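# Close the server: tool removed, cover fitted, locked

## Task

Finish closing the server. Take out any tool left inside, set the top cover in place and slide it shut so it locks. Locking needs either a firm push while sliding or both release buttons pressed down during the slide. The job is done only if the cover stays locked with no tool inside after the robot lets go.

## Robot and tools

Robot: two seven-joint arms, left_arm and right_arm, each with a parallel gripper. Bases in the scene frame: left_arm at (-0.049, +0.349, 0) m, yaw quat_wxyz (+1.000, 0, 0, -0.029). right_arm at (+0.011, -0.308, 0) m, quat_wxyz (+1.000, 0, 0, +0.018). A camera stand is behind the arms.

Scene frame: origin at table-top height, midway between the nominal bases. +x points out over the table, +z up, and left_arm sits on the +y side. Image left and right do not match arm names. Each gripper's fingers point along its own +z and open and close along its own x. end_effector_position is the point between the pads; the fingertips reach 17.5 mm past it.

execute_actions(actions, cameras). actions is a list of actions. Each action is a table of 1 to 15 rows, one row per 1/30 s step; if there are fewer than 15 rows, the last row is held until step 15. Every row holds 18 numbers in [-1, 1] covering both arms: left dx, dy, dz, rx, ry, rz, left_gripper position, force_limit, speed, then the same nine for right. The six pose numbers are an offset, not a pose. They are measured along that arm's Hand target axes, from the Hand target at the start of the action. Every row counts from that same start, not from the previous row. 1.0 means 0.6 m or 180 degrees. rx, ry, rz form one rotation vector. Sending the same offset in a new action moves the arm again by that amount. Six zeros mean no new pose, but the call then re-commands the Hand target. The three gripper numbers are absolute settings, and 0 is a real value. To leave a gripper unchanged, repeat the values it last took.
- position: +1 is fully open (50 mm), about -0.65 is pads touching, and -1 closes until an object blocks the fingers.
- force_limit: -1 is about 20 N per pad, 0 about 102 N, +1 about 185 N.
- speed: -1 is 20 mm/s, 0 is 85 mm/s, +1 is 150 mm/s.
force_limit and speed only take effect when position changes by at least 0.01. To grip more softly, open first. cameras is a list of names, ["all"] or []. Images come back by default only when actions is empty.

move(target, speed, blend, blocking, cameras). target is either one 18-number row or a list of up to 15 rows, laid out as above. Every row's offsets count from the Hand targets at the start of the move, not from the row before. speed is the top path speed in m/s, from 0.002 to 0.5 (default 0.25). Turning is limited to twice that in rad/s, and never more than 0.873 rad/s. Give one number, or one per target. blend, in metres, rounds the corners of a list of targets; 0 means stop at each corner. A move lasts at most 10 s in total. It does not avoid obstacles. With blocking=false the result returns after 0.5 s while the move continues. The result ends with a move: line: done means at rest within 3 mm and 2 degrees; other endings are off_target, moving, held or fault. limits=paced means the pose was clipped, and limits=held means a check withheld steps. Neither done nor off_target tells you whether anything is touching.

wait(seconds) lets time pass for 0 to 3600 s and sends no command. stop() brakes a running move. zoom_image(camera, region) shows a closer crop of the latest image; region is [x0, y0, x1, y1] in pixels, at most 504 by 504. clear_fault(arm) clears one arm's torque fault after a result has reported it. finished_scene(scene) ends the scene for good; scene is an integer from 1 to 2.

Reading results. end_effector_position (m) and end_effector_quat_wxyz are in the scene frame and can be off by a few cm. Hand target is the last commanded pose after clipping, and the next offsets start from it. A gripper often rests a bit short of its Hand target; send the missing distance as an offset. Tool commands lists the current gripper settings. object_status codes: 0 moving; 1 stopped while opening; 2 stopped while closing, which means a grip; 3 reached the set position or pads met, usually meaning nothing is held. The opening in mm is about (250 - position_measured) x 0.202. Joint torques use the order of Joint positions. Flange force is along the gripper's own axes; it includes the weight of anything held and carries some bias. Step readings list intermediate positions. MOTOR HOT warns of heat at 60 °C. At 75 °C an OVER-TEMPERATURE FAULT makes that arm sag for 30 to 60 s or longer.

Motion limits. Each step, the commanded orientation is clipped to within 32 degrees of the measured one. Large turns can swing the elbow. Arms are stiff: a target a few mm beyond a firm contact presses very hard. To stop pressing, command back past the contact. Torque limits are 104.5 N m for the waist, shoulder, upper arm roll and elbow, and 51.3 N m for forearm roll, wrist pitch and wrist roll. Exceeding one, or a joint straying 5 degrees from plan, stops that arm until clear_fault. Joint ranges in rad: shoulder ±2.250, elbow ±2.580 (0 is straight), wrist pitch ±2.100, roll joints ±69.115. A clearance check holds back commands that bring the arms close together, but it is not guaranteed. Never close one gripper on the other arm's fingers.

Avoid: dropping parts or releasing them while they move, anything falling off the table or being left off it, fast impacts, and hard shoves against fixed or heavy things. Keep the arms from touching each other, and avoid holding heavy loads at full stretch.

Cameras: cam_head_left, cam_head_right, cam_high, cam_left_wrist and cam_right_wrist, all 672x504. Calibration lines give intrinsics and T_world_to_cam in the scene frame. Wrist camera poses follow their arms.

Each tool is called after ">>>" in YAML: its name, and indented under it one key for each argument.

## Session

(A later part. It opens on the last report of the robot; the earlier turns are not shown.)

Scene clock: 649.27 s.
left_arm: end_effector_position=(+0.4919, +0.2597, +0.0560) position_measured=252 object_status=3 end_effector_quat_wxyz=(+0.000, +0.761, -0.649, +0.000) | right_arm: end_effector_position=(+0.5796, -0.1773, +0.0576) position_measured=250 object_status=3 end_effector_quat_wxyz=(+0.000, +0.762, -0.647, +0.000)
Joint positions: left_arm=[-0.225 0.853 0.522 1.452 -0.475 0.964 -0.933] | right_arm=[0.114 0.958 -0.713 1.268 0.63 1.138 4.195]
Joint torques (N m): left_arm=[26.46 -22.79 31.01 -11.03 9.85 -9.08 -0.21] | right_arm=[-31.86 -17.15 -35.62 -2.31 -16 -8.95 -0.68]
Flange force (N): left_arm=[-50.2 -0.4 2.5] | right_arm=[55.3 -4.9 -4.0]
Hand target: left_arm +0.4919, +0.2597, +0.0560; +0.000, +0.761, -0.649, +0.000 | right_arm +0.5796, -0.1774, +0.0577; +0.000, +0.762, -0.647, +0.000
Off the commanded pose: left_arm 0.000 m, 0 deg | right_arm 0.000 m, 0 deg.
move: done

>>> move:
  target: [0.0003,0,0,0,0,0,-0.7,-0.8,0,0,0,0.0025,0,0,0,-0.7,-0.8,0]
  speed: 0.02
  cameras: ["cam_right_wrist"]

>>> zoom_image:
  camera: "cam_right_wrist"
  region: [220, 50, 340, 130]

Scene clock: 653.17 s.
left_arm: end_effector_position=(+0.4919, +0.2595, +0.0559) position_measured=252 object_status=3 end_effector_quat_wxyz=(+0.000, +0.761, -0.649, +0.000) | right_arm: end_effector_position=(+0.5796, -0.1775, +0.0562) position_measured=250 object_status=3 end_effector_quat_wxyz=(+0.000, +0.762, -0.647, +0.000)
Joint positions: left_arm=[-0.225 0.853 0.522 1.452 -0.475 0.964 -0.933] | right_arm=[0.114 0.959 -0.713 1.269 0.632 1.136 4.194]
Joint torques (N m): left_arm=[27.26 -22.85 31.74 -11.25 10.19 -9.37 -0.19] | right_arm=[-30.71 -19.13 -35.04 -3.82 -15.15 -9.23 -0.65]
Flange force (N): left_arm=[-51.9 -0.2 2.6] | right_arm=[53.4 -3.1 -1.5]
Hand target: left_arm +0.4919, +0.2594, +0.0559; +0.000, +0.761, -0.649, +0.000 | right_arm +0.5796, -0.1774, +0.0562; +0.000, +0.762, -0.647, +0.000
Off the commanded pose: left_arm 0.000 m, 0 deg | right_arm 0.000 m, 0 deg.
move: done
cam_right_wrist: T_world_to_cam=[[0.15547, -0.98766, -0.01898, -0.26482], [-0.98769, -0.15576, 0.01448, 0.59311], [-0.01726, 0.01649, -0.99972, 0.23551]] pos_world=[0.63105, -0.17305, 0.22183]

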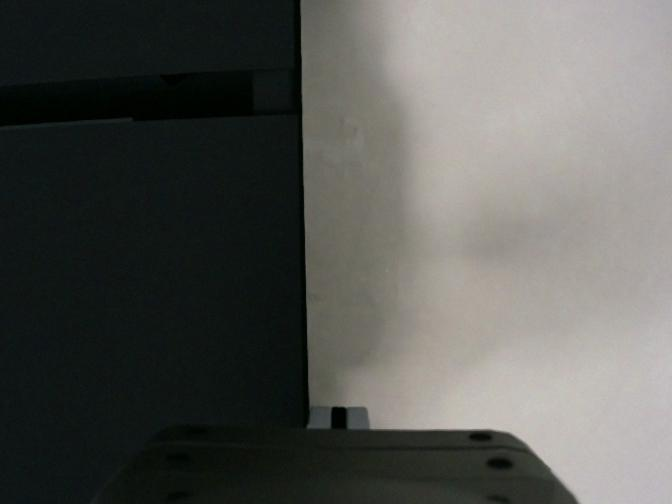

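Scaled by 4.200.

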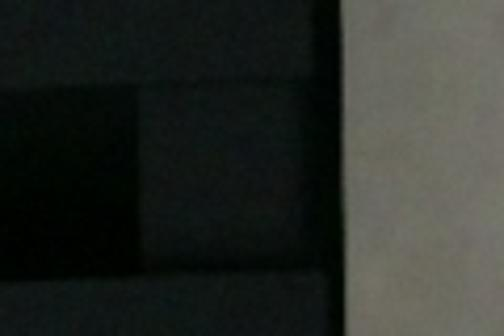

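>>> move:
  target: [0,0,0.0037,0,0,0,-0.7,-0.8,0,0,0,0.0075,0,0,0,-0.7,-0.8,0]
  speed: 0.015

Scene clock: 661.57 s.
left_arm: end_effector_position=(+0.4920, +0.2595, +0.0538) position_measured=252 object_status=3 end_effector_quat_wxyz=(+0.000, +0.761, -0.649, +0.000) | right_arm: end_effector_position=(+0.5796, -0.1774, +0.0517) position_measured=250 object_status=3 end_effector_quat_wxyz=(+0.000, +0.762, -0.647, +0.000)
Joint positions: left_arm=[-0.224 0.856 0.52 1.453 -0.477 0.959 -0.932] | right_arm=[0.113 0.965 -0.711 1.273 0.636 1.127 4.191]
Joint torques (N m): left_arm=[27.23 -19.16 30.95 -11.12 9.9 -10.61 -0.26] | right_arm=[-32.38 -15.12 -35.05 -1.1 -15.62 -8.85 -0.7]
Flange force (N): left_arm=[-52.9 3.4 -6.1] | right_arm=[56.2 -5.1 -7.8]
Hand target: left_arm +0.4919, +0.2595, +0.0537; +0.000, +0.761, -0.649, +0.000 | right_arm +0.5796, -0.1774, +0.0517; +0.000, +0.762, -0.647, +0.000
Off the commanded pose: left_arm 0.000 m, 0 deg | right_arm 0.000 m, 0 deg.
move: done

>>> wait:
  seconds: 0.05
  cameras: ["cam_left_wrist","cam_right_wrist","cam_head_left"]

>>> zoom_image:
  camera: "cam_left_wrist"
  region: [310, 70, 430, 150]

>>> zoom_image:
  camera: "cam_right_wrist"
  region: [220, 50, 340, 130]

>>> zoom_image:
  camera: "cam_head_left"
  region: [180, 200, 380, 320]

Scene clock: 665.30 s.
left_arm: end_effector_position=(+0.4919, +0.2595, +0.0537) position_measured=252 object_status=3 end_effector_quat_wxyz=(+0.000, +0.761, -0.649, +0.000) | right_arm: end_effector_position=(+0.5796, -0.1774, +0.0517) position_measured=250 object_status=3 end_effector_quat_wxyz=(+0.000, +0.762, -0.647, +0.000)
Joint positions: left_arm=[-0.224 0.856 0.52 1.453 -0.477 0.959 -0.932] | right_arm=[0.113 0.965 -0.711 1.273 0.636 1.127 4.191]
Joint torques (N m): left_arm=[27.29 -18.91 30.84 -11 9.84 -10.66 -0.2] | right_arm=[-32.28 -14.86 -34.91 -1.01 -15.64 -8.81 -0.69]
Flange force (N): left_arm=[-53.1 3.2 -6.8] | right_arm=[56.0 -5.1 -8.2]
Hand target: left_arm +0.4919, +0.2595, +0.0537; +0.000, +0.761, -0.649, +0.000 | right_arm +0.5796, -0.1774, +0.0517; +0.000, +0.762, -0.647, +0.000
Tool commands: left_gripper/position=-0.7 left_gripper/force_limit=-0.8 left_gripper/speed=+0.0 right_gripper/position=-0.7 right_gripper/force_limit=-0.8 right_gripper/speed=+0.0
Off the commanded pose: left_arm 0.000 m, 0 deg | right_arm 0.000 m, 0 deg.
wait: 0.07 s; at rest from the start
cam_left_wrist: T_world_to_cam=[[0.11988, -0.99262, 0.01832, 0.19911], [-0.99266, -0.12014, -0.01367, 0.58436], [0.01577, -0.01654, -0.99974, 0.21776]] pos_world=[0.55277, 0.27144, 0.22205]
cam_right_wrist: T_world_to_cam=[[0.15557, -0.98764, -0.01906, -0.26494], [-0.98768, -0.15585, 0.01437, 0.59318], [-0.01716, 0.01659, -0.99972, 0.23107]] pos_world=[0.63105, -0.17305, 0.21743]
Images, in order (width x height): cam_head_left 672x504, cam_left_wrist 672x504, cam_right_wrist 672x504.

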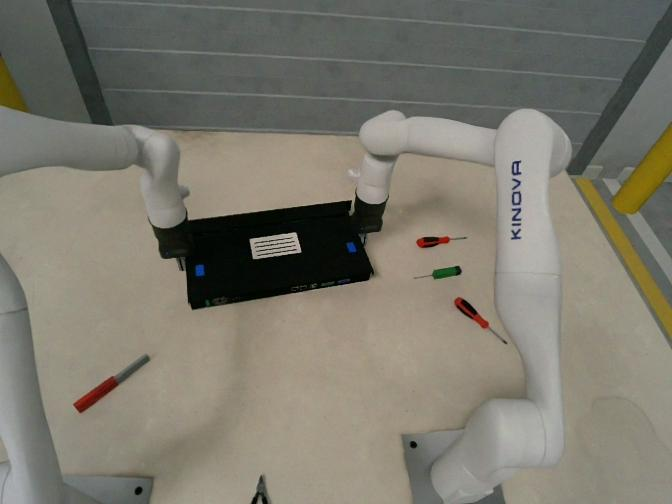

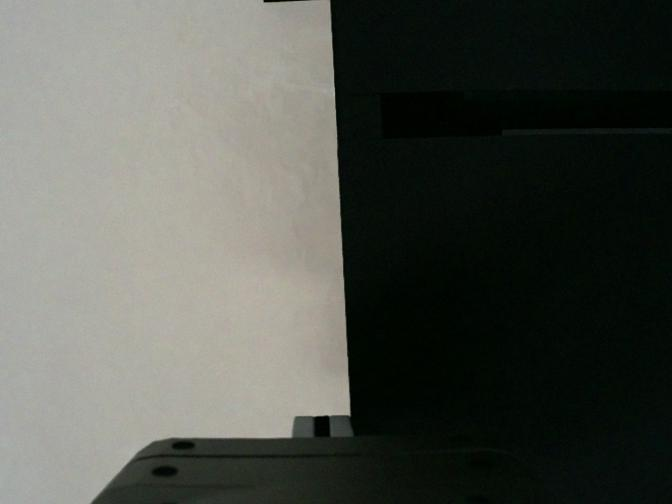

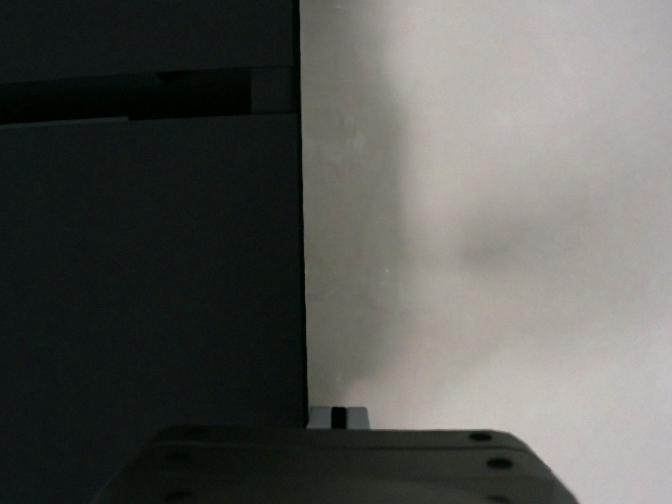

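Scaled by 4.200.

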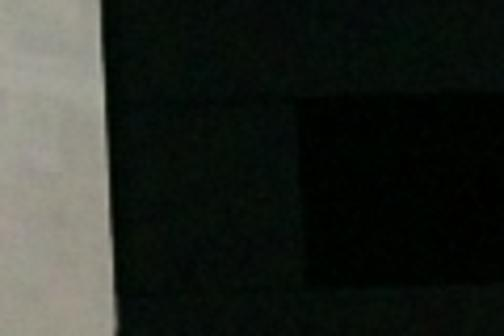

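Scaled by 4.200.

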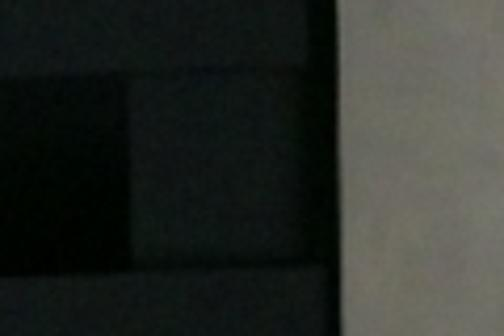

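Scaled by 2.520 from the camera's image (finer frame: 960x720).

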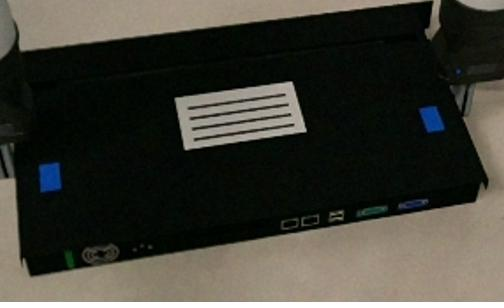

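>>> move:
  target: [0,0,0.0017,0,0,0,-0.7,-0.8,0,0,0,0.0017,0,0,0,-0.7,-0.8,0]
  speed: 0.015

Scene clock: 673.03 s.
left_arm: end_effector_position=(+0.4920, +0.2595, +0.0527) position_measured=252 object_status=3 end_effector_quat_wxyz=(+0.000, +0.761, -0.649, +0.000) | right_arm: end_effector_position=(+0.5796, -0.1775, +0.0507) position_measured=250 object_status=3 end_effector_quat_wxyz=(+0.000, +0.762, -0.647, +0.000)
Joint positions: left_arm=[-0.224 0.858 0.52 1.454 -0.478 0.957 -0.931] | right_arm=[0.113 0.967 -0.71 1.274 0.637 1.125 4.19]
Joint torques (N m): left_arm=[26.82 -18.97 30.43 -11.43 9.54 -10.82 -0.18] | right_arm=[-31.67 -15 -34.41 -1.24 -15.25 -8.79 -0.69]
Flange force (N): left_arm=[-52.6 4.4 -7.1] | right_arm=[55.0 -4.6 -8.3]
Hand target: left_arm +0.4919, +0.2595, +0.0527; +0.000, +0.761, -0.649, +0.000 | right_arm +0.5796, -0.1774, +0.0507; +0.000, +0.762, -0.647, +0.000
Off the commanded pose: left_arm 0.000 m, 0 deg | right_arm 0.000 m, 0 deg.
move: done

>>> move:
  target: [0,0,0.0025,0,0,0,-0.7,-0.8,0,0,0,0.0025,0,0,0,-0.7,-0.8,0]
  speed: 0.015
  cameras: ["cam_left_wrist","cam_right_wrist"]

>>> zoom_image:
  camera: "cam_left_wrist"
  region: [310, 70, 430, 150]

>>> zoom_image:
  camera: "cam_right_wrist"
  region: [220, 50, 340, 130]

Scene clock: 676.93 s.
left_arm: end_effector_position=(+0.4920, +0.2594, +0.0512) position_measured=252 object_status=3 end_effector_quat_wxyz=(+0.000, +0.761, -0.649, +0.000) | right_arm: end_effector_position=(+0.5796, -0.1773, +0.0492) position_measured=250 object_status=3 end_effector_quat_wxyz=(+0.000, +0.762, -0.647, +0.000)
Joint positions: left_arm=[-0.223 0.86 0.519 1.455 -0.479 0.954 -0.93] | right_arm=[0.113 0.969 -0.71 1.275 0.639 1.123 4.189]
Joint torques (N m): left_arm=[27.16 -19.56 30.98 -11.26 9.74 -10.71 -0.21] | right_arm=[-32.84 -15.56 -35.86 -0.87 -16.07 -8.76 -0.7]
Flange force (N): left_arm=[-52.8 3.2 -5.7] | right_arm=[56.9 -6.1 -6.3]
Hand target: left_arm +0.4919, +0.2595, +0.0512; +0.000, +0.761, -0.649, +0.000 | right_arm +0.5796, -0.1774, +0.0492; +0.000, +0.762, -0.647, +0.000
Off the commanded pose: left_arm 0.000 m, 0 deg | right_arm 0.000 m, 0 deg.
move: done
cam_left_wrist: T_world_to_cam=[[0.11978, -0.99263, 0.01841, 0.19919], [-0.99267, -0.12004, -0.01366, 0.58431], [0.01577, -0.01664, -0.99974, 0.21529]] pos_world=[0.55277, 0.27144, 0.21955]
cam_right_wrist: T_world_to_cam=[[0.15567, -0.98762, -0.01916, -0.26483], [-0.98766, -0.15595, 0.01435, 0.59322], [-0.01716, 0.01669, -0.99971, 0.22848]] pos_world=[0.63105, -0.17285, 0.21483]

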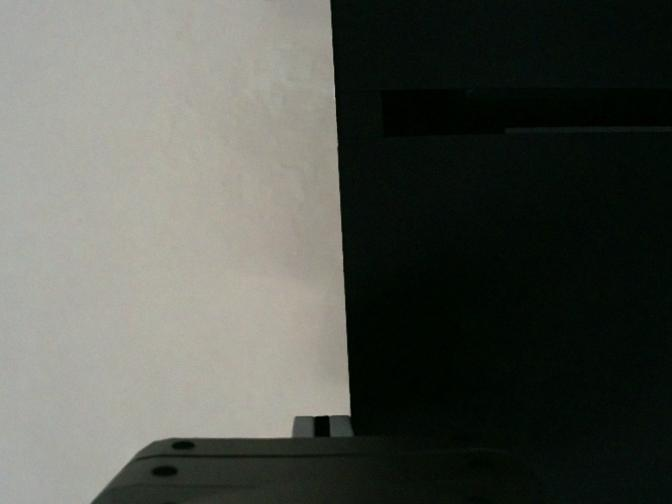

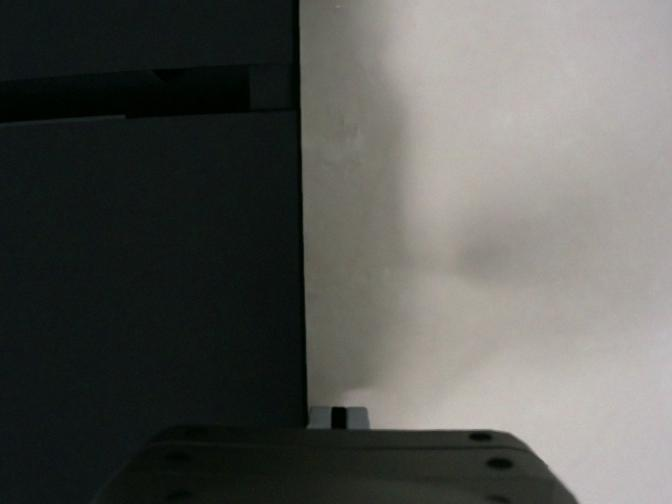

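Scaled by 4.200.

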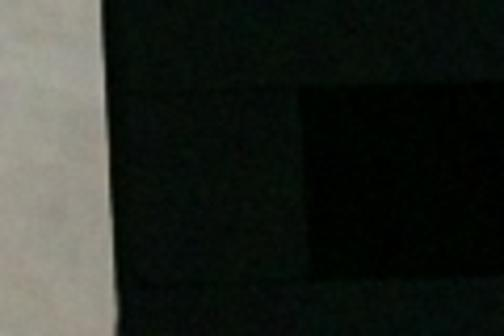

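Scaled by 4.200.

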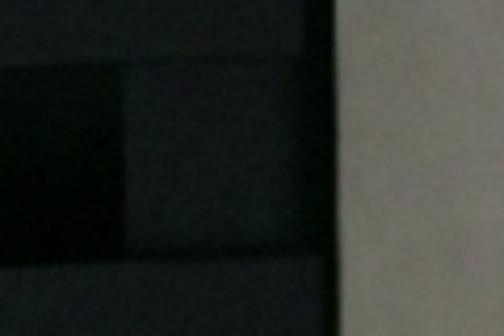

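>>> move:
  target: [0,0,0.0025,0,0,0,-0.7,-0.8,0,0,0,0.0025,0,0,0,-0.7,-0.8,0]
  speed: 0.015
  cameras: ["cam_left_wrist","cam_right_wrist","cam_head_left"]

>>> zoom_image:
  camera: "cam_left_wrist"
  region: [310, 70, 430, 150]

>>> zoom_image:
  camera: "cam_right_wrist"
  region: [220, 50, 340, 130]

>>> zoom_image:
  camera: "cam_head_left"
  region: [320, 210, 400, 290]

>>> zoom_image:
  camera: "cam_head_left"
  region: [170, 240, 250, 320]

Scene clock: 685.97 s.
left_arm: end_effector_position=(+0.4920, +0.2595, +0.0498) position_measured=252 object_status=3 end_effector_quat_wxyz=(+0.000, +0.761, -0.649, +0.000) | right_arm: end_effector_position=(+0.5796, -0.1775, +0.0477) position_measured=250 object_status=3 end_effector_quat_wxyz=(+0.000, +0.762, -0.647, +0.000)
Joint positions: left_arm=[-0.223 0.862 0.517 1.456 -0.48 0.951 -0.929] | right_arm=[0.113 0.971 -0.709 1.276 0.64 1.12 4.188]
Joint torques (N m): left_arm=[27.44 -12.41 29.32 -9.9 9.42 -12.05 -0.18] | right_arm=[-31.8 -14.38 -34.26 -0.78 -15.25 -8.73 -0.64]
Flange force (N): left_arm=[-54.8 7.4 -21.4] | right_arm=[55.1 -4.8 -9.2]
Hand target: left_arm +0.4919, +0.2595, +0.0497; +0.000, +0.761, -0.649, +0.000 | right_arm +0.5796, -0.1774, +0.0477; +0.000, +0.762, -0.647, +0.000
Off the commanded pose: left_arm 0.000 m, 0 deg | right_arm 0.000 m, 0 deg.
move: done
cam_left_wrist: T_world_to_cam=[[0.11988, -0.99262, 0.01832, 0.19918], [-0.99266, -0.12014, -0.01367, 0.58431], [0.01577, -0.01654, -0.99974, 0.21387]] pos_world=[0.55277, 0.27144, 0.21815]
cam_right_wrist: T_world_to_cam=[[0.15538, -0.98767, -0.01906, -0.265], [-0.98771, -0.15566, 0.01437, 0.59327], [-0.01716, 0.0166, -0.99972, 0.22697]] pos_world=[0.63105, -0.17315, 0.21333]
Images, in order (width x height): cam_head_left 672x504, cam_left_wrist 672x504, cam_right_wrist 672x504.

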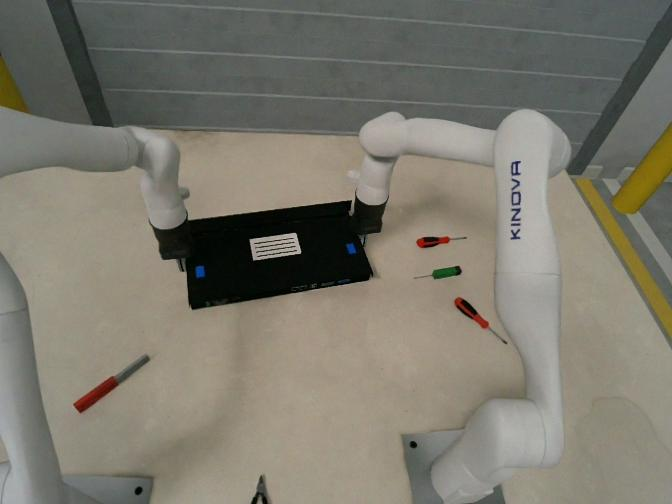

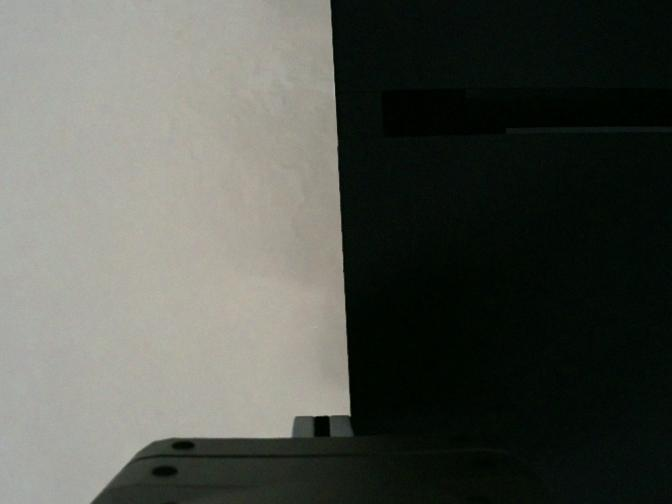

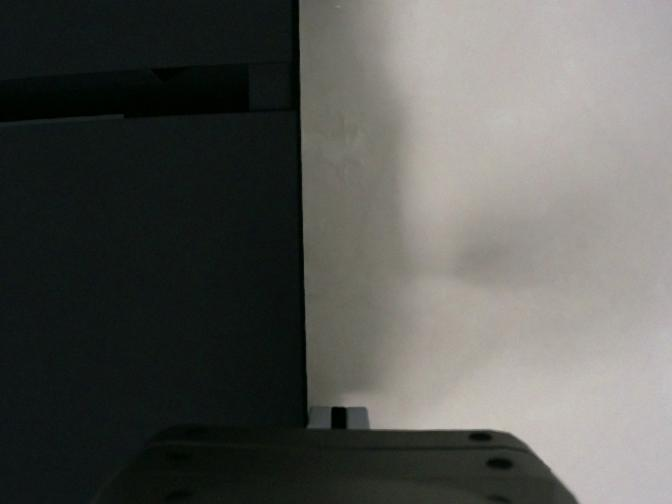

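Scaled by 4.200.

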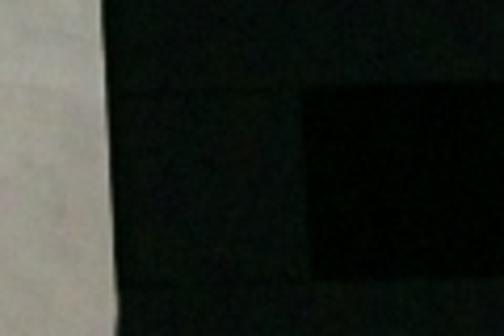

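Scaled by 4.200.

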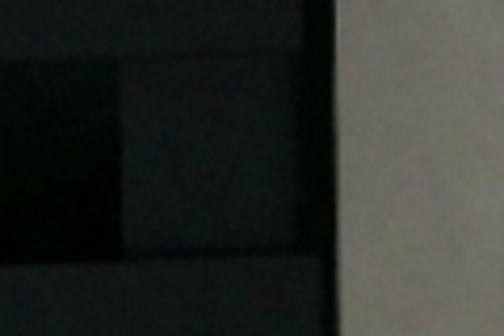

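Scaled by 6.300 from the camera's image (finer frame: 960x720).

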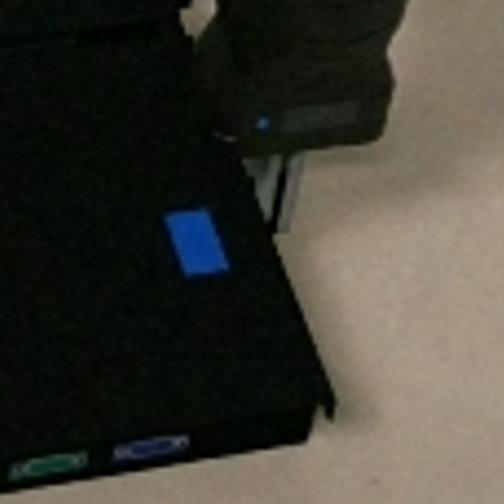

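Scaled by 6.300 from the camera's image (finer frame: 960x720).

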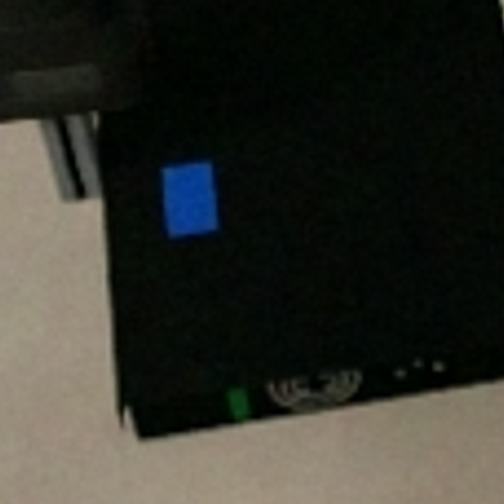

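>>> move:
  target:
    - [0.0004,0,-0.001,0,0,0,-0.7,-0.8,0,-0.0004,0,-0.0003,0,0,0,-0.7,-0.8,0]
    - [0.0004,-0.01,-0.001,0,0,0,-0.7,-0.8,0,-0.0004,-0.01,-0.0003,0,0,0,-0.7,-0.8,0]
  speed: 0.02
  cameras: ["cam_left_wrist","cam_right_wrist"]

>>> zoom_image:
  camera: "cam_left_wrist"
  region: [310, 70, 430, 150]

>>> zoom_image:
  camera: "cam_right_wrist"
  region: [220, 50, 340, 130]

Scene clock: 697.33 s.
left_arm: end_effector_position=(+0.4978, +0.2601, +0.0503) position_measured=252 object_status=3 end_effector_quat_wxyz=(+0.000, +0.761, -0.649, +0.000) | right_arm: end_effector_position=(+0.5854, -0.1761, +0.0478) position_measured=250 object_status=3 end_effector_quat_wxyz=(+0.000, +0.762, -0.647, +0.000)
Joint positions: left_arm=[-0.221 0.872 0.518 1.432 -0.48 0.965 -0.937] | right_arm=[0.107 0.982 -0.709 1.248 0.64 1.134 4.197]
Joint torques (N m): left_arm=[26.22 -25.68 31.66 -21.2 7.97 -16.05 -0.1] | right_arm=[-33.5 -25.14 -38.59 -12.96 -13.31 -15.42 -0.92]
Flange force (N): left_arm=[-56.7 21.5 -2.1] | right_arm=[59.3 17.7 1.3]
Hand target: left_arm +0.4979, +0.2602, +0.0503; +0.000, +0.761, -0.649, +0.000 | right_arm +0.5855, -0.1762, +0.0479; +0.000, +0.762, -0.647, +0.000
Off the commanded pose: left_arm 0.000 m, 0 deg | right_arm 0.000 m, 0 deg.
move: done
cam_left_wrist: T_world_to_cam=[[0.11978, -0.99263, 0.01838, 0.19919], [-0.99268, -0.12004, -0.01336, 0.59027], [0.01547, -0.01664, -0.99974, 0.21438]] pos_world=[0.55877, 0.27214, 0.21855]
cam_right_wrist: T_world_to_cam=[[0.15557, -0.98764, -0.0191, -0.26463], [-0.98767, -0.15585, 0.01456, 0.59912], [-0.01736, 0.01659, -0.99971, 0.22737]] pos_world=[0.63685, -0.17175, 0.21353]

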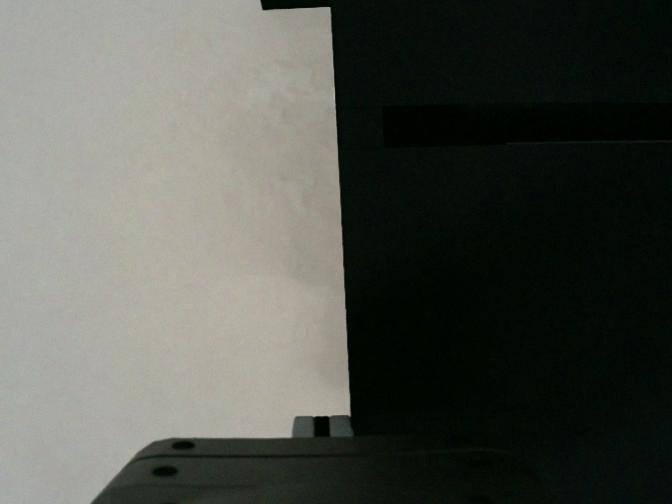

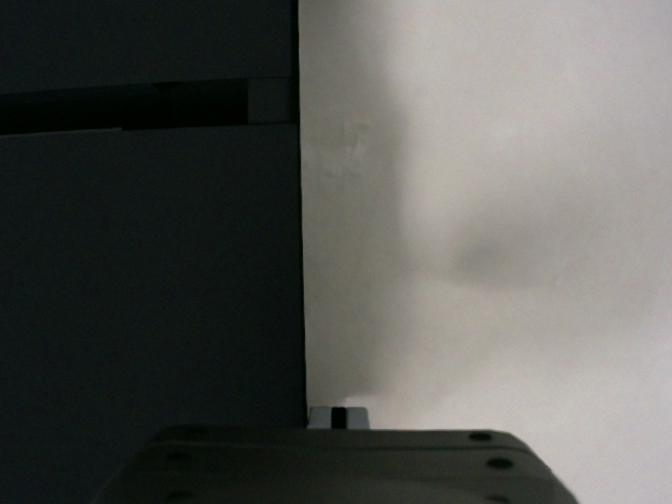

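Scaled by 4.200.

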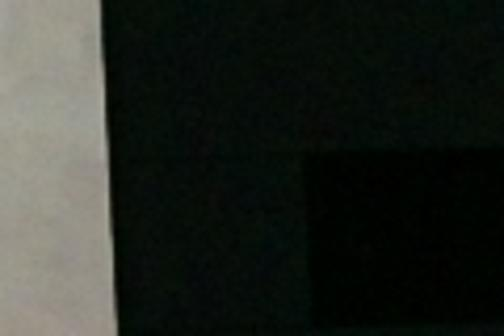

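Scaled by 4.200.

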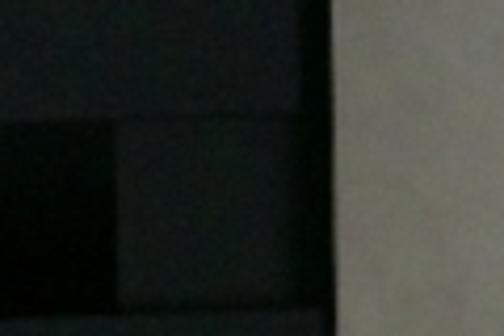

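>>> wait:
  seconds: 0.05
  cameras: ["cam_head_left","cam_head_right","cam_high"]

>>> zoom_image:
  camera: "cam_head_left"
  region: [180, 240, 280, 320]

>>> zoom_image:
  camera: "cam_head_right"
  region: [310, 230, 410, 310]

>>> zoom_image:
  camera: "cam_high"
  region: [235, 260, 315, 330]

>>> zoom_image:
  camera: "cam_high"
  region: [360, 280, 450, 355]

Scene clock: 707.97 s.
left_arm: end_effector_position=(+0.4979, +0.2602, +0.0503) position_measured=252 object_status=3 end_effector_quat_wxyz=(+0.000, +0.761, -0.649, +0.000) | right_arm: end_effector_position=(+0.5855, -0.1762, +0.0479) position_measured=250 object_status=3 end_effector_quat_wxyz=(+0.000, +0.762, -0.647, +0.000)
Joint positions: left_arm=[-0.221 0.872 0.518 1.432 -0.48 0.965 -0.937] | right_arm=[0.107 0.982 -0.709 1.248 0.64 1.134 4.197]
Joint torques (N m): left_arm=[26.17 -25.84 31.56 -21.51 7.89 -16.21 -0.12] | right_arm=[-33.25 -25.21 -38.33 -13.16 -13.14 -15.44 -0.91]
Flange force (N): left_arm=[-56.8 22.1 -2.1] | right_arm=[58.9 18.3 1.2]
Hand target: left_arm +0.4979, +0.2602, +0.0503; +0.000, +0.761, -0.649, +0.000 | right_arm +0.5855, -0.1762, +0.0479; +0.000, +0.762, -0.647, +0.000
Tool commands: left_gripper/position=-0.7 left_gripper/force_limit=-0.8 left_gripper/speed=+0.0 right_gripper/position=-0.7 right_gripper/force_limit=-0.8 right_gripper/speed=+0.0
Off the commanded pose: left_arm 0.000 m, 0 deg | right_arm 0.000 m, 0 deg.
wait: 0.07 s; at rest from the start

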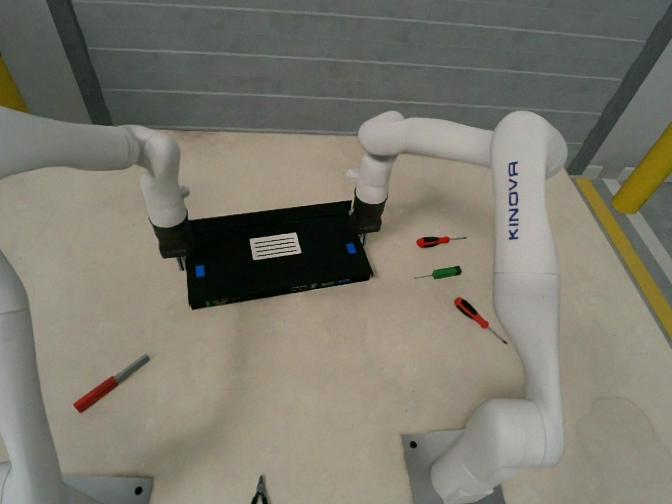

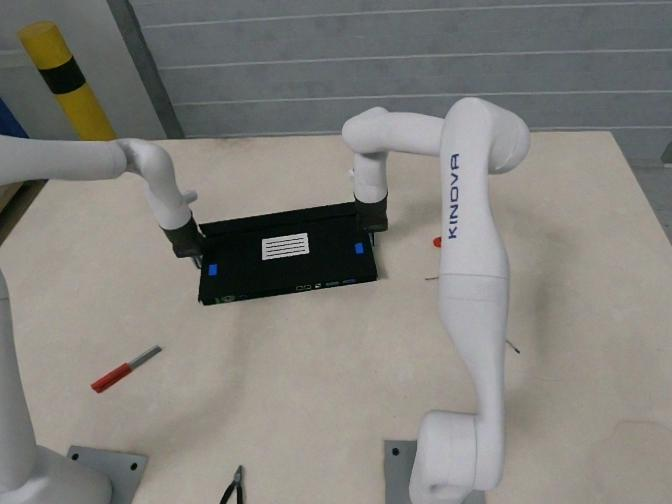

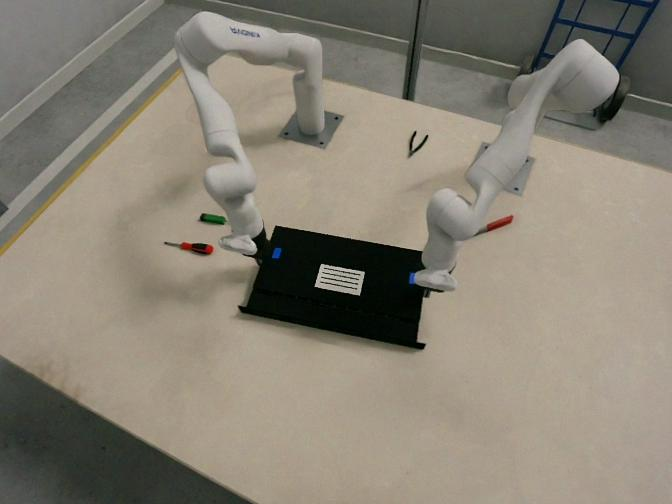

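Scaled by 5.040 from the camera's image (finer frame: 960x720).

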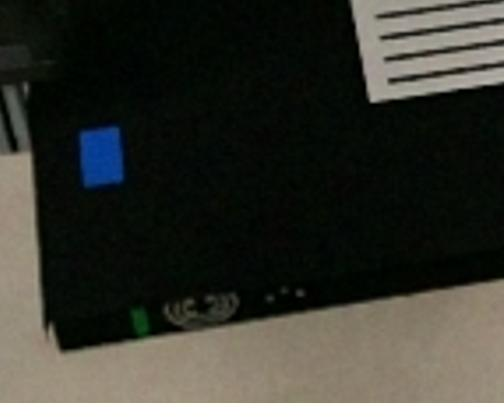

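Scaled by 5.040 from the camera's image (finer frame: 960x720).

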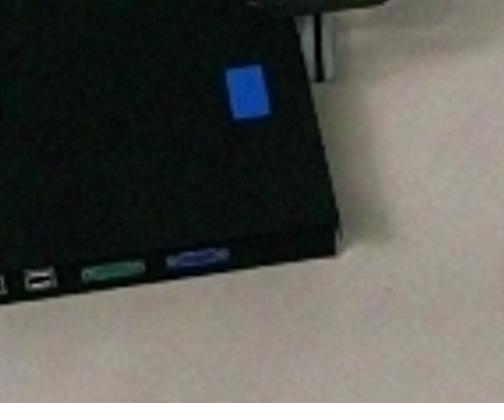

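Scaled by 6.300 from the camera's image (finer frame: 960x720).

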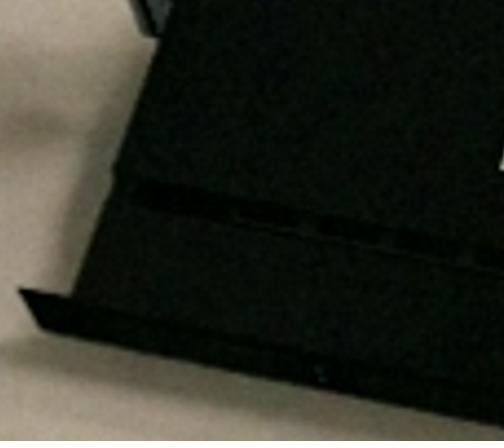

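Scaled by 5.600 from the camera's image (finer frame: 960x720).

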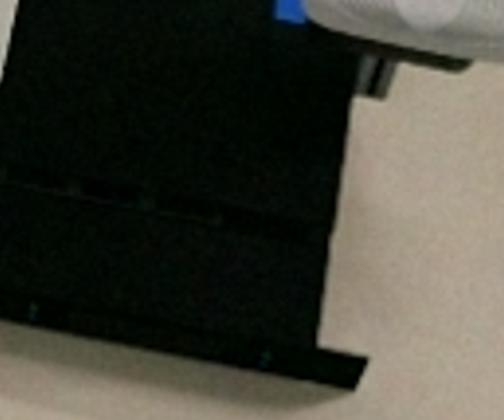

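>>> wait:
  seconds: 0.05
  cameras: ["cam_left_wrist","cam_right_wrist"]

>>> zoom_image:
  camera: "cam_right_wrist"
  region: [250, 60, 310, 140]

>>> zoom_image:
  camera: "cam_left_wrist"
  region: [325, 90, 395, 170]

>>> zoom_image:
  camera: "cam_right_wrist"
  region: [0, 60, 260, 200]

>>> zoom_image:
  camera: "cam_left_wrist"
  region: [380, 80, 672, 220]

Scene clock: 730.60 s.
left_arm: end_effector_position=(+0.4979, +0.2602, +0.0503) position_measured=252 object_status=3 end_effector_quat_wxyz=(+0.000, +0.761, -0.649, +0.000) | right_arm: end_effector_position=(+0.5855, -0.1762, +0.0479) position_measured=250 object_status=3 end_effector_quat_wxyz=(+0.000, +0.762, -0.647, +0.000)
Joint positions: left_arm=[-0.221 0.872 0.518 1.432 -0.48 0.965 -0.937] | right_arm=[0.107 0.982 -0.709 1.248 0.64 1.134 4.197]
Joint torques (N m): left_arm=[26.12 -25.8 31.56 -21.54 7.86 -16.23 -0.11] | right_arm=[-33.23 -25.14 -38.34 -13.13 -13.16 -15.5 -0.89]
Flange force (N): left_arm=[-56.7 22.3 -2.2] | right_arm=[58.8 18.2 1.1]
Hand target: left_arm +0.4979, +0.2602, +0.0503; +0.000, +0.761, -0.649, +0.000 | right_arm +0.5855, -0.1762, +0.0479; +0.000, +0.762, -0.647, +0.000
Tool commands: left_gripper/position=-0.7 left_gripper/force_limit=-0.8 left_gripper/speed=+0.0 right_gripper/position=-0.7 right_gripper/force_limit=-0.8 right_gripper/speed=+0.0
Off the commanded pose: left_arm 0.000 m, 0 deg | right_arm 0.000 m, 0 deg.
wait: 0.07 s; at rest from the start
cam_left_wrist: T_world_to_cam=[[0.11978, -0.99263, 0.0184, 0.19918], [-0.99268, -0.12004, -0.01356, 0.59031], [0.01567, -0.01664, -0.99974, 0.21436]] pos_world=[0.55877, 0.27214, 0.21865]
cam_right_wrist: T_world_to_cam=[[0.15547, -0.98766, -0.01908, -0.26469], [-0.98769, -0.15576, 0.01447, 0.59925], [-0.01726, 0.01659, -0.99971, 0.22731]] pos_world=[0.63695, -0.17185, 0.21353]

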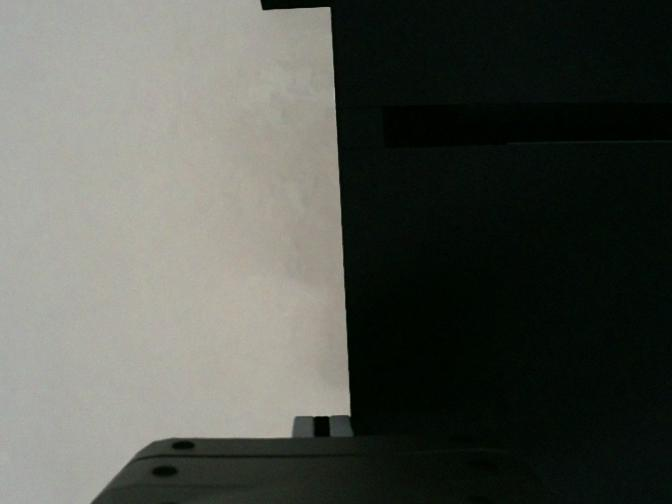

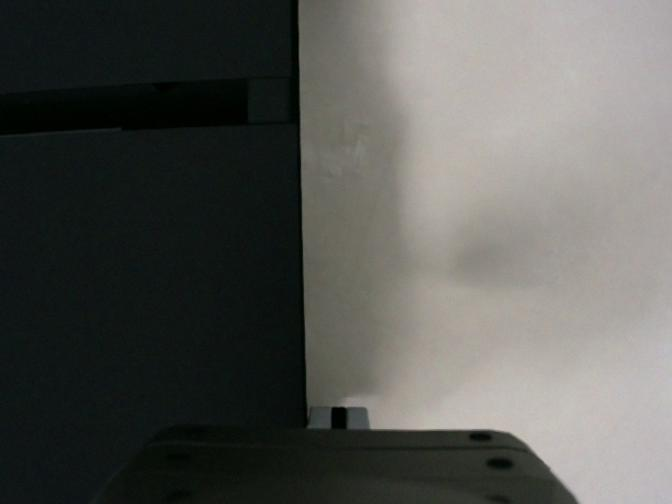

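Scaled by 6.300.

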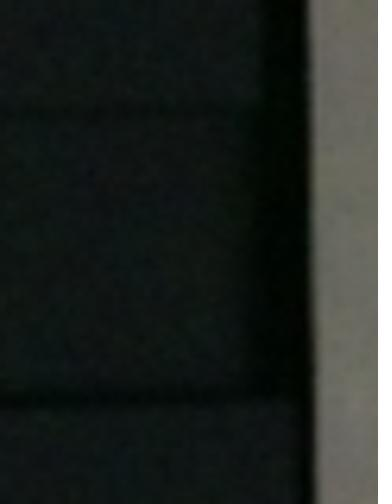

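Scaled by 6.300.

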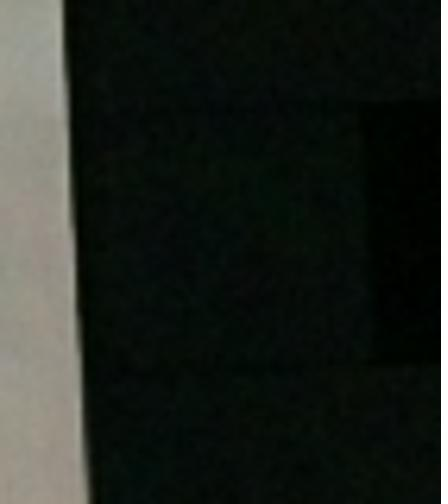

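Scaled by 1.938.

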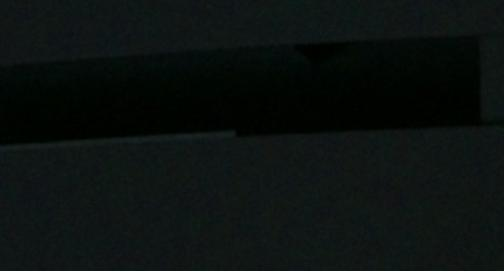

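Scaled by 1.726.

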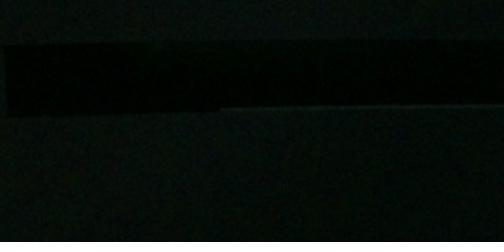

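>>> move:
  target:
    - [0,0.002,0,0,0,0,-0.7,-0.8,0,0,0.002,0,0,0,0,-0.7,-0.8,0]
    - [0,0.002,0.0007,0,0,0,-0.7,-0.8,0,0,0.002,0.0022,0,0,0,-0.7,-0.8,0]
  speed: 0.015
  cameras: ["cam_left_wrist","cam_right_wrist"]

>>> zoom_image:
  camera: "cam_right_wrist"
  region: [250, 60, 310, 140]

>>> zoom_image:
  camera: "cam_left_wrist"
  region: [325, 90, 395, 170]

Scene clock: 736.73 s.
left_arm: end_effector_position=(+0.4968, +0.2601, +0.0500) position_measured=252 object_status=3 end_effector_quat_wxyz=(+0.000, +0.761, -0.649, +0.000) | right_arm: end_effector_position=(+0.5844, -0.1765, +0.0467) position_measured=250 object_status=3 end_effector_quat_wxyz=(+0.000, +0.762, -0.647, +0.000)
Joint positions: left_arm=[-0.222 0.87 0.518 1.437 -0.48 0.962 -0.935] | right_arm=[0.108 0.981 -0.708 1.254 0.641 1.129 4.194]
Joint torques (N m): left_arm=[28.01 -24.28 32.85 -13.16 10.05 -10.8 -0.22] | right_arm=[-34.06 -14.79 -36.17 -4.85 -14.77 -12.57 -0.79]
Flange force (N): left_arm=[-53.9 3.3 3.1] | right_arm=[59.5 6.7 -13.1]
Hand target: left_arm +0.4967, +0.2600, +0.0499; +0.000, +0.761, -0.649, +0.000 | right_arm +0.5843, -0.1764, +0.0466; +0.000, +0.762, -0.647, +0.000
Off the commanded pose: left_arm 0.000 m, 0 deg | right_arm 0.000 m, 0 deg.
move: done
cam_left_wrist: T_world_to_cam=[[0.11997, -0.99261, 0.01844, 0.1991], [-0.99265, -0.12024, -0.01385, 0.58931], [0.01597, -0.01664, -0.99973, 0.21391]] pos_world=[0.55767, 0.27204, 0.21835]
cam_right_wrist: T_world_to_cam=[[0.15538, -0.98767, -0.01903, -0.26467], [-0.98771, -0.15566, 0.01417, 0.59814], [-0.01696, 0.0166, -0.99972, 0.22601]] pos_world=[0.63575, -0.17205, 0.21243]

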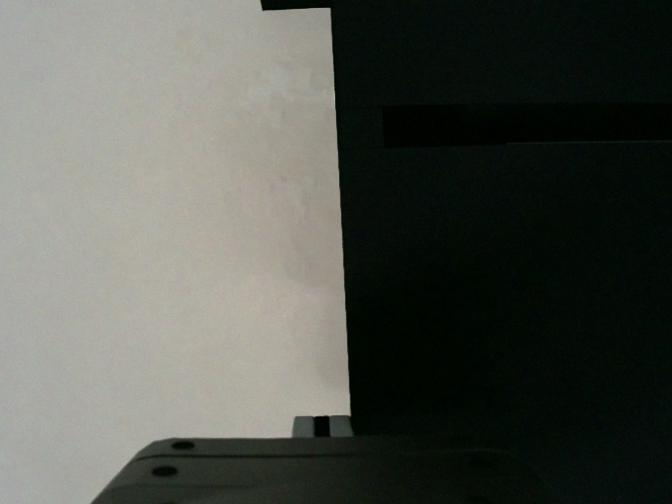

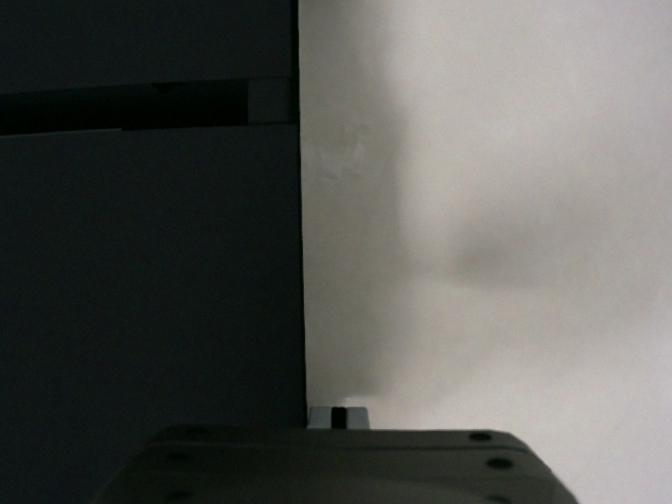

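Scaled by 6.300.

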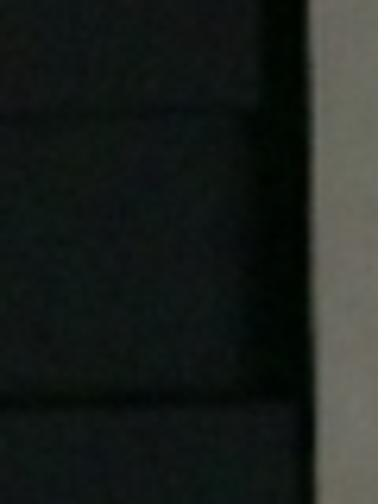

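Scaled by 6.300.

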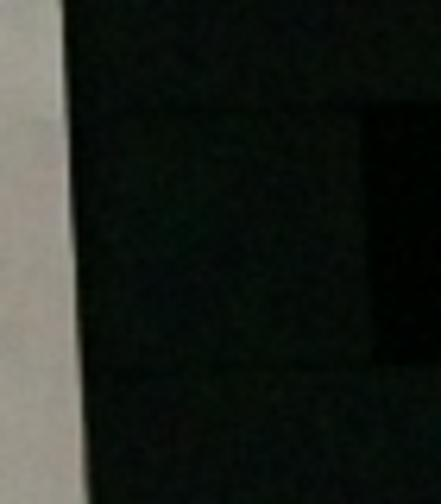

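>>> move:
  target:
    - [0.0007,0,0,0,0,0,-0.7,-0.8,0,0.0005,0,-0.0012,0,0,0,-0.7,-0.8,0]
    - [0.0007,-0.005,0,0,0,0,-0.7,-0.8,0,0.0005,-0.0068,-0.0012,0,0,0,-0.7,-0.8,0]
  speed: 0.015
  cameras: ["cam_left_wrist","cam_right_wrist"]

>>> zoom_image:
  camera: "cam_right_wrist"
  region: [230, 60, 310, 140]

>>> zoom_image:
  camera: "cam_left_wrist"
  region: [325, 90, 405, 170]

Scene clock: 754.60 s.
left_arm: end_effector_position=(+0.4997, +0.2601, +0.0498) position_measured=252 object_status=3 end_effector_quat_wxyz=(+0.000, +0.761, -0.649, +0.000) | right_arm: end_effector_position=(+0.5883, -0.1760, +0.0472) position_measured=250 object_status=3 end_effector_quat_wxyz=(+0.000, +0.762, -0.647, +0.000)
Joint positions: left_arm=[-0.22 0.876 0.518 1.424 -0.48 0.968 -0.939] | right_arm=[0.104 0.988 -0.708 1.235 0.64 1.14 4.202]
Joint torques (N m): left_arm=[28.38 -25.09 33.53 -21.14 8.8 -16.76 -0.07] | right_arm=[-31.29 -24.96 -36.05 -12.11 -12.46 -14.17 -0.83]
Flange force (N): left_arm=[-60.6 21.5 -3.5] | right_arm=[55.0 15.9 0.7]
Hand target: left_arm +0.4998, +0.2600, +0.0499; +0.000, +0.761, -0.649, +0.000 | right_arm +0.5884, -0.1760, +0.0473; +0.000, +0.762, -0.647, +0.000
Off the commanded pose: left_arm 0.000 m, 0 deg | right_arm 0.000 m, 0 deg.
move: done
cam_left_wrist: T_world_to_cam=[[0.11988, -0.99262, 0.01829, 0.19884], [-0.99267, -0.12014, -0.01347, 0.59208], [0.01557, -0.01654, -0.99974, 0.21386]] pos_world=[0.56057, 0.27204, 0.21815]
cam_right_wrist: T_world_to_cam=[[0.15557, -0.98764, -0.01919, -0.26487], [-0.98767, -0.15585, 0.01455, 0.60203], [-0.01736, 0.01669, -0.99971, 0.22684]] pos_world=[0.63975, -0.17155, 0.21293]

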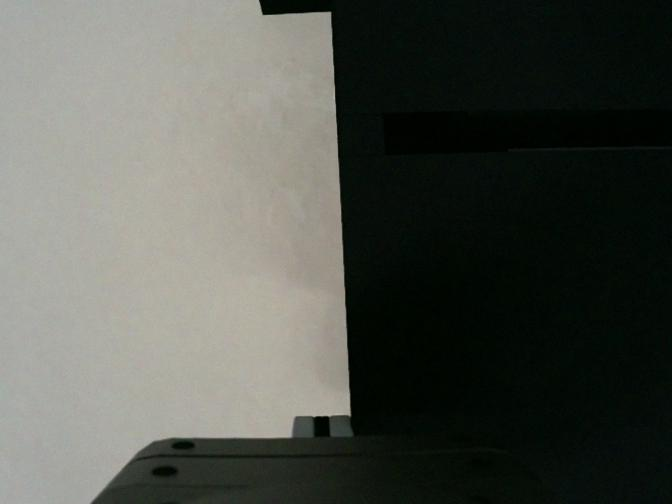

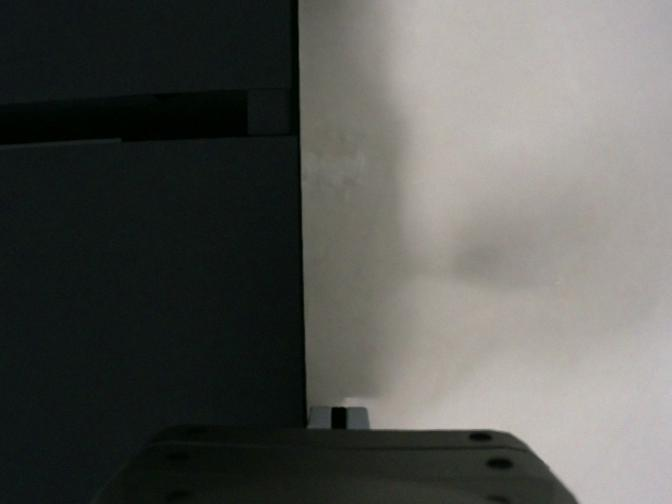

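Scaled by 6.300.

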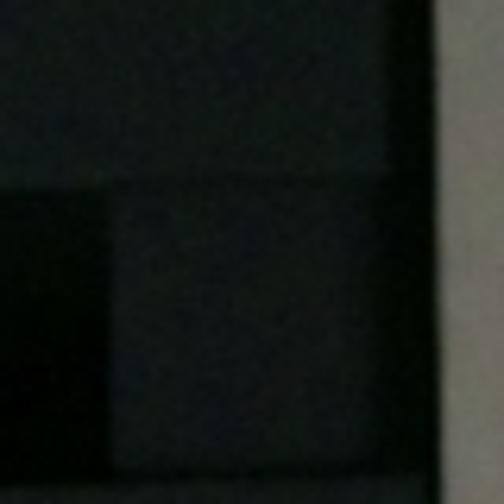

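Scaled by 6.300.

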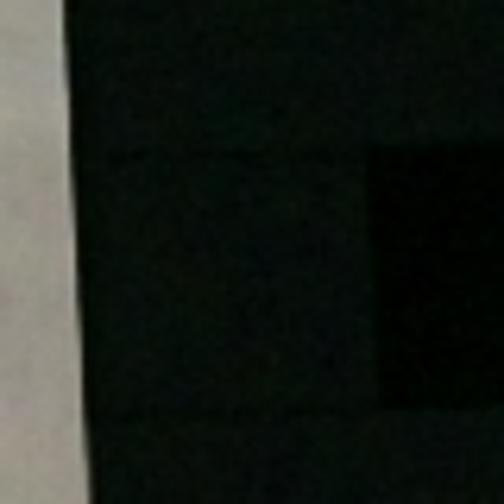

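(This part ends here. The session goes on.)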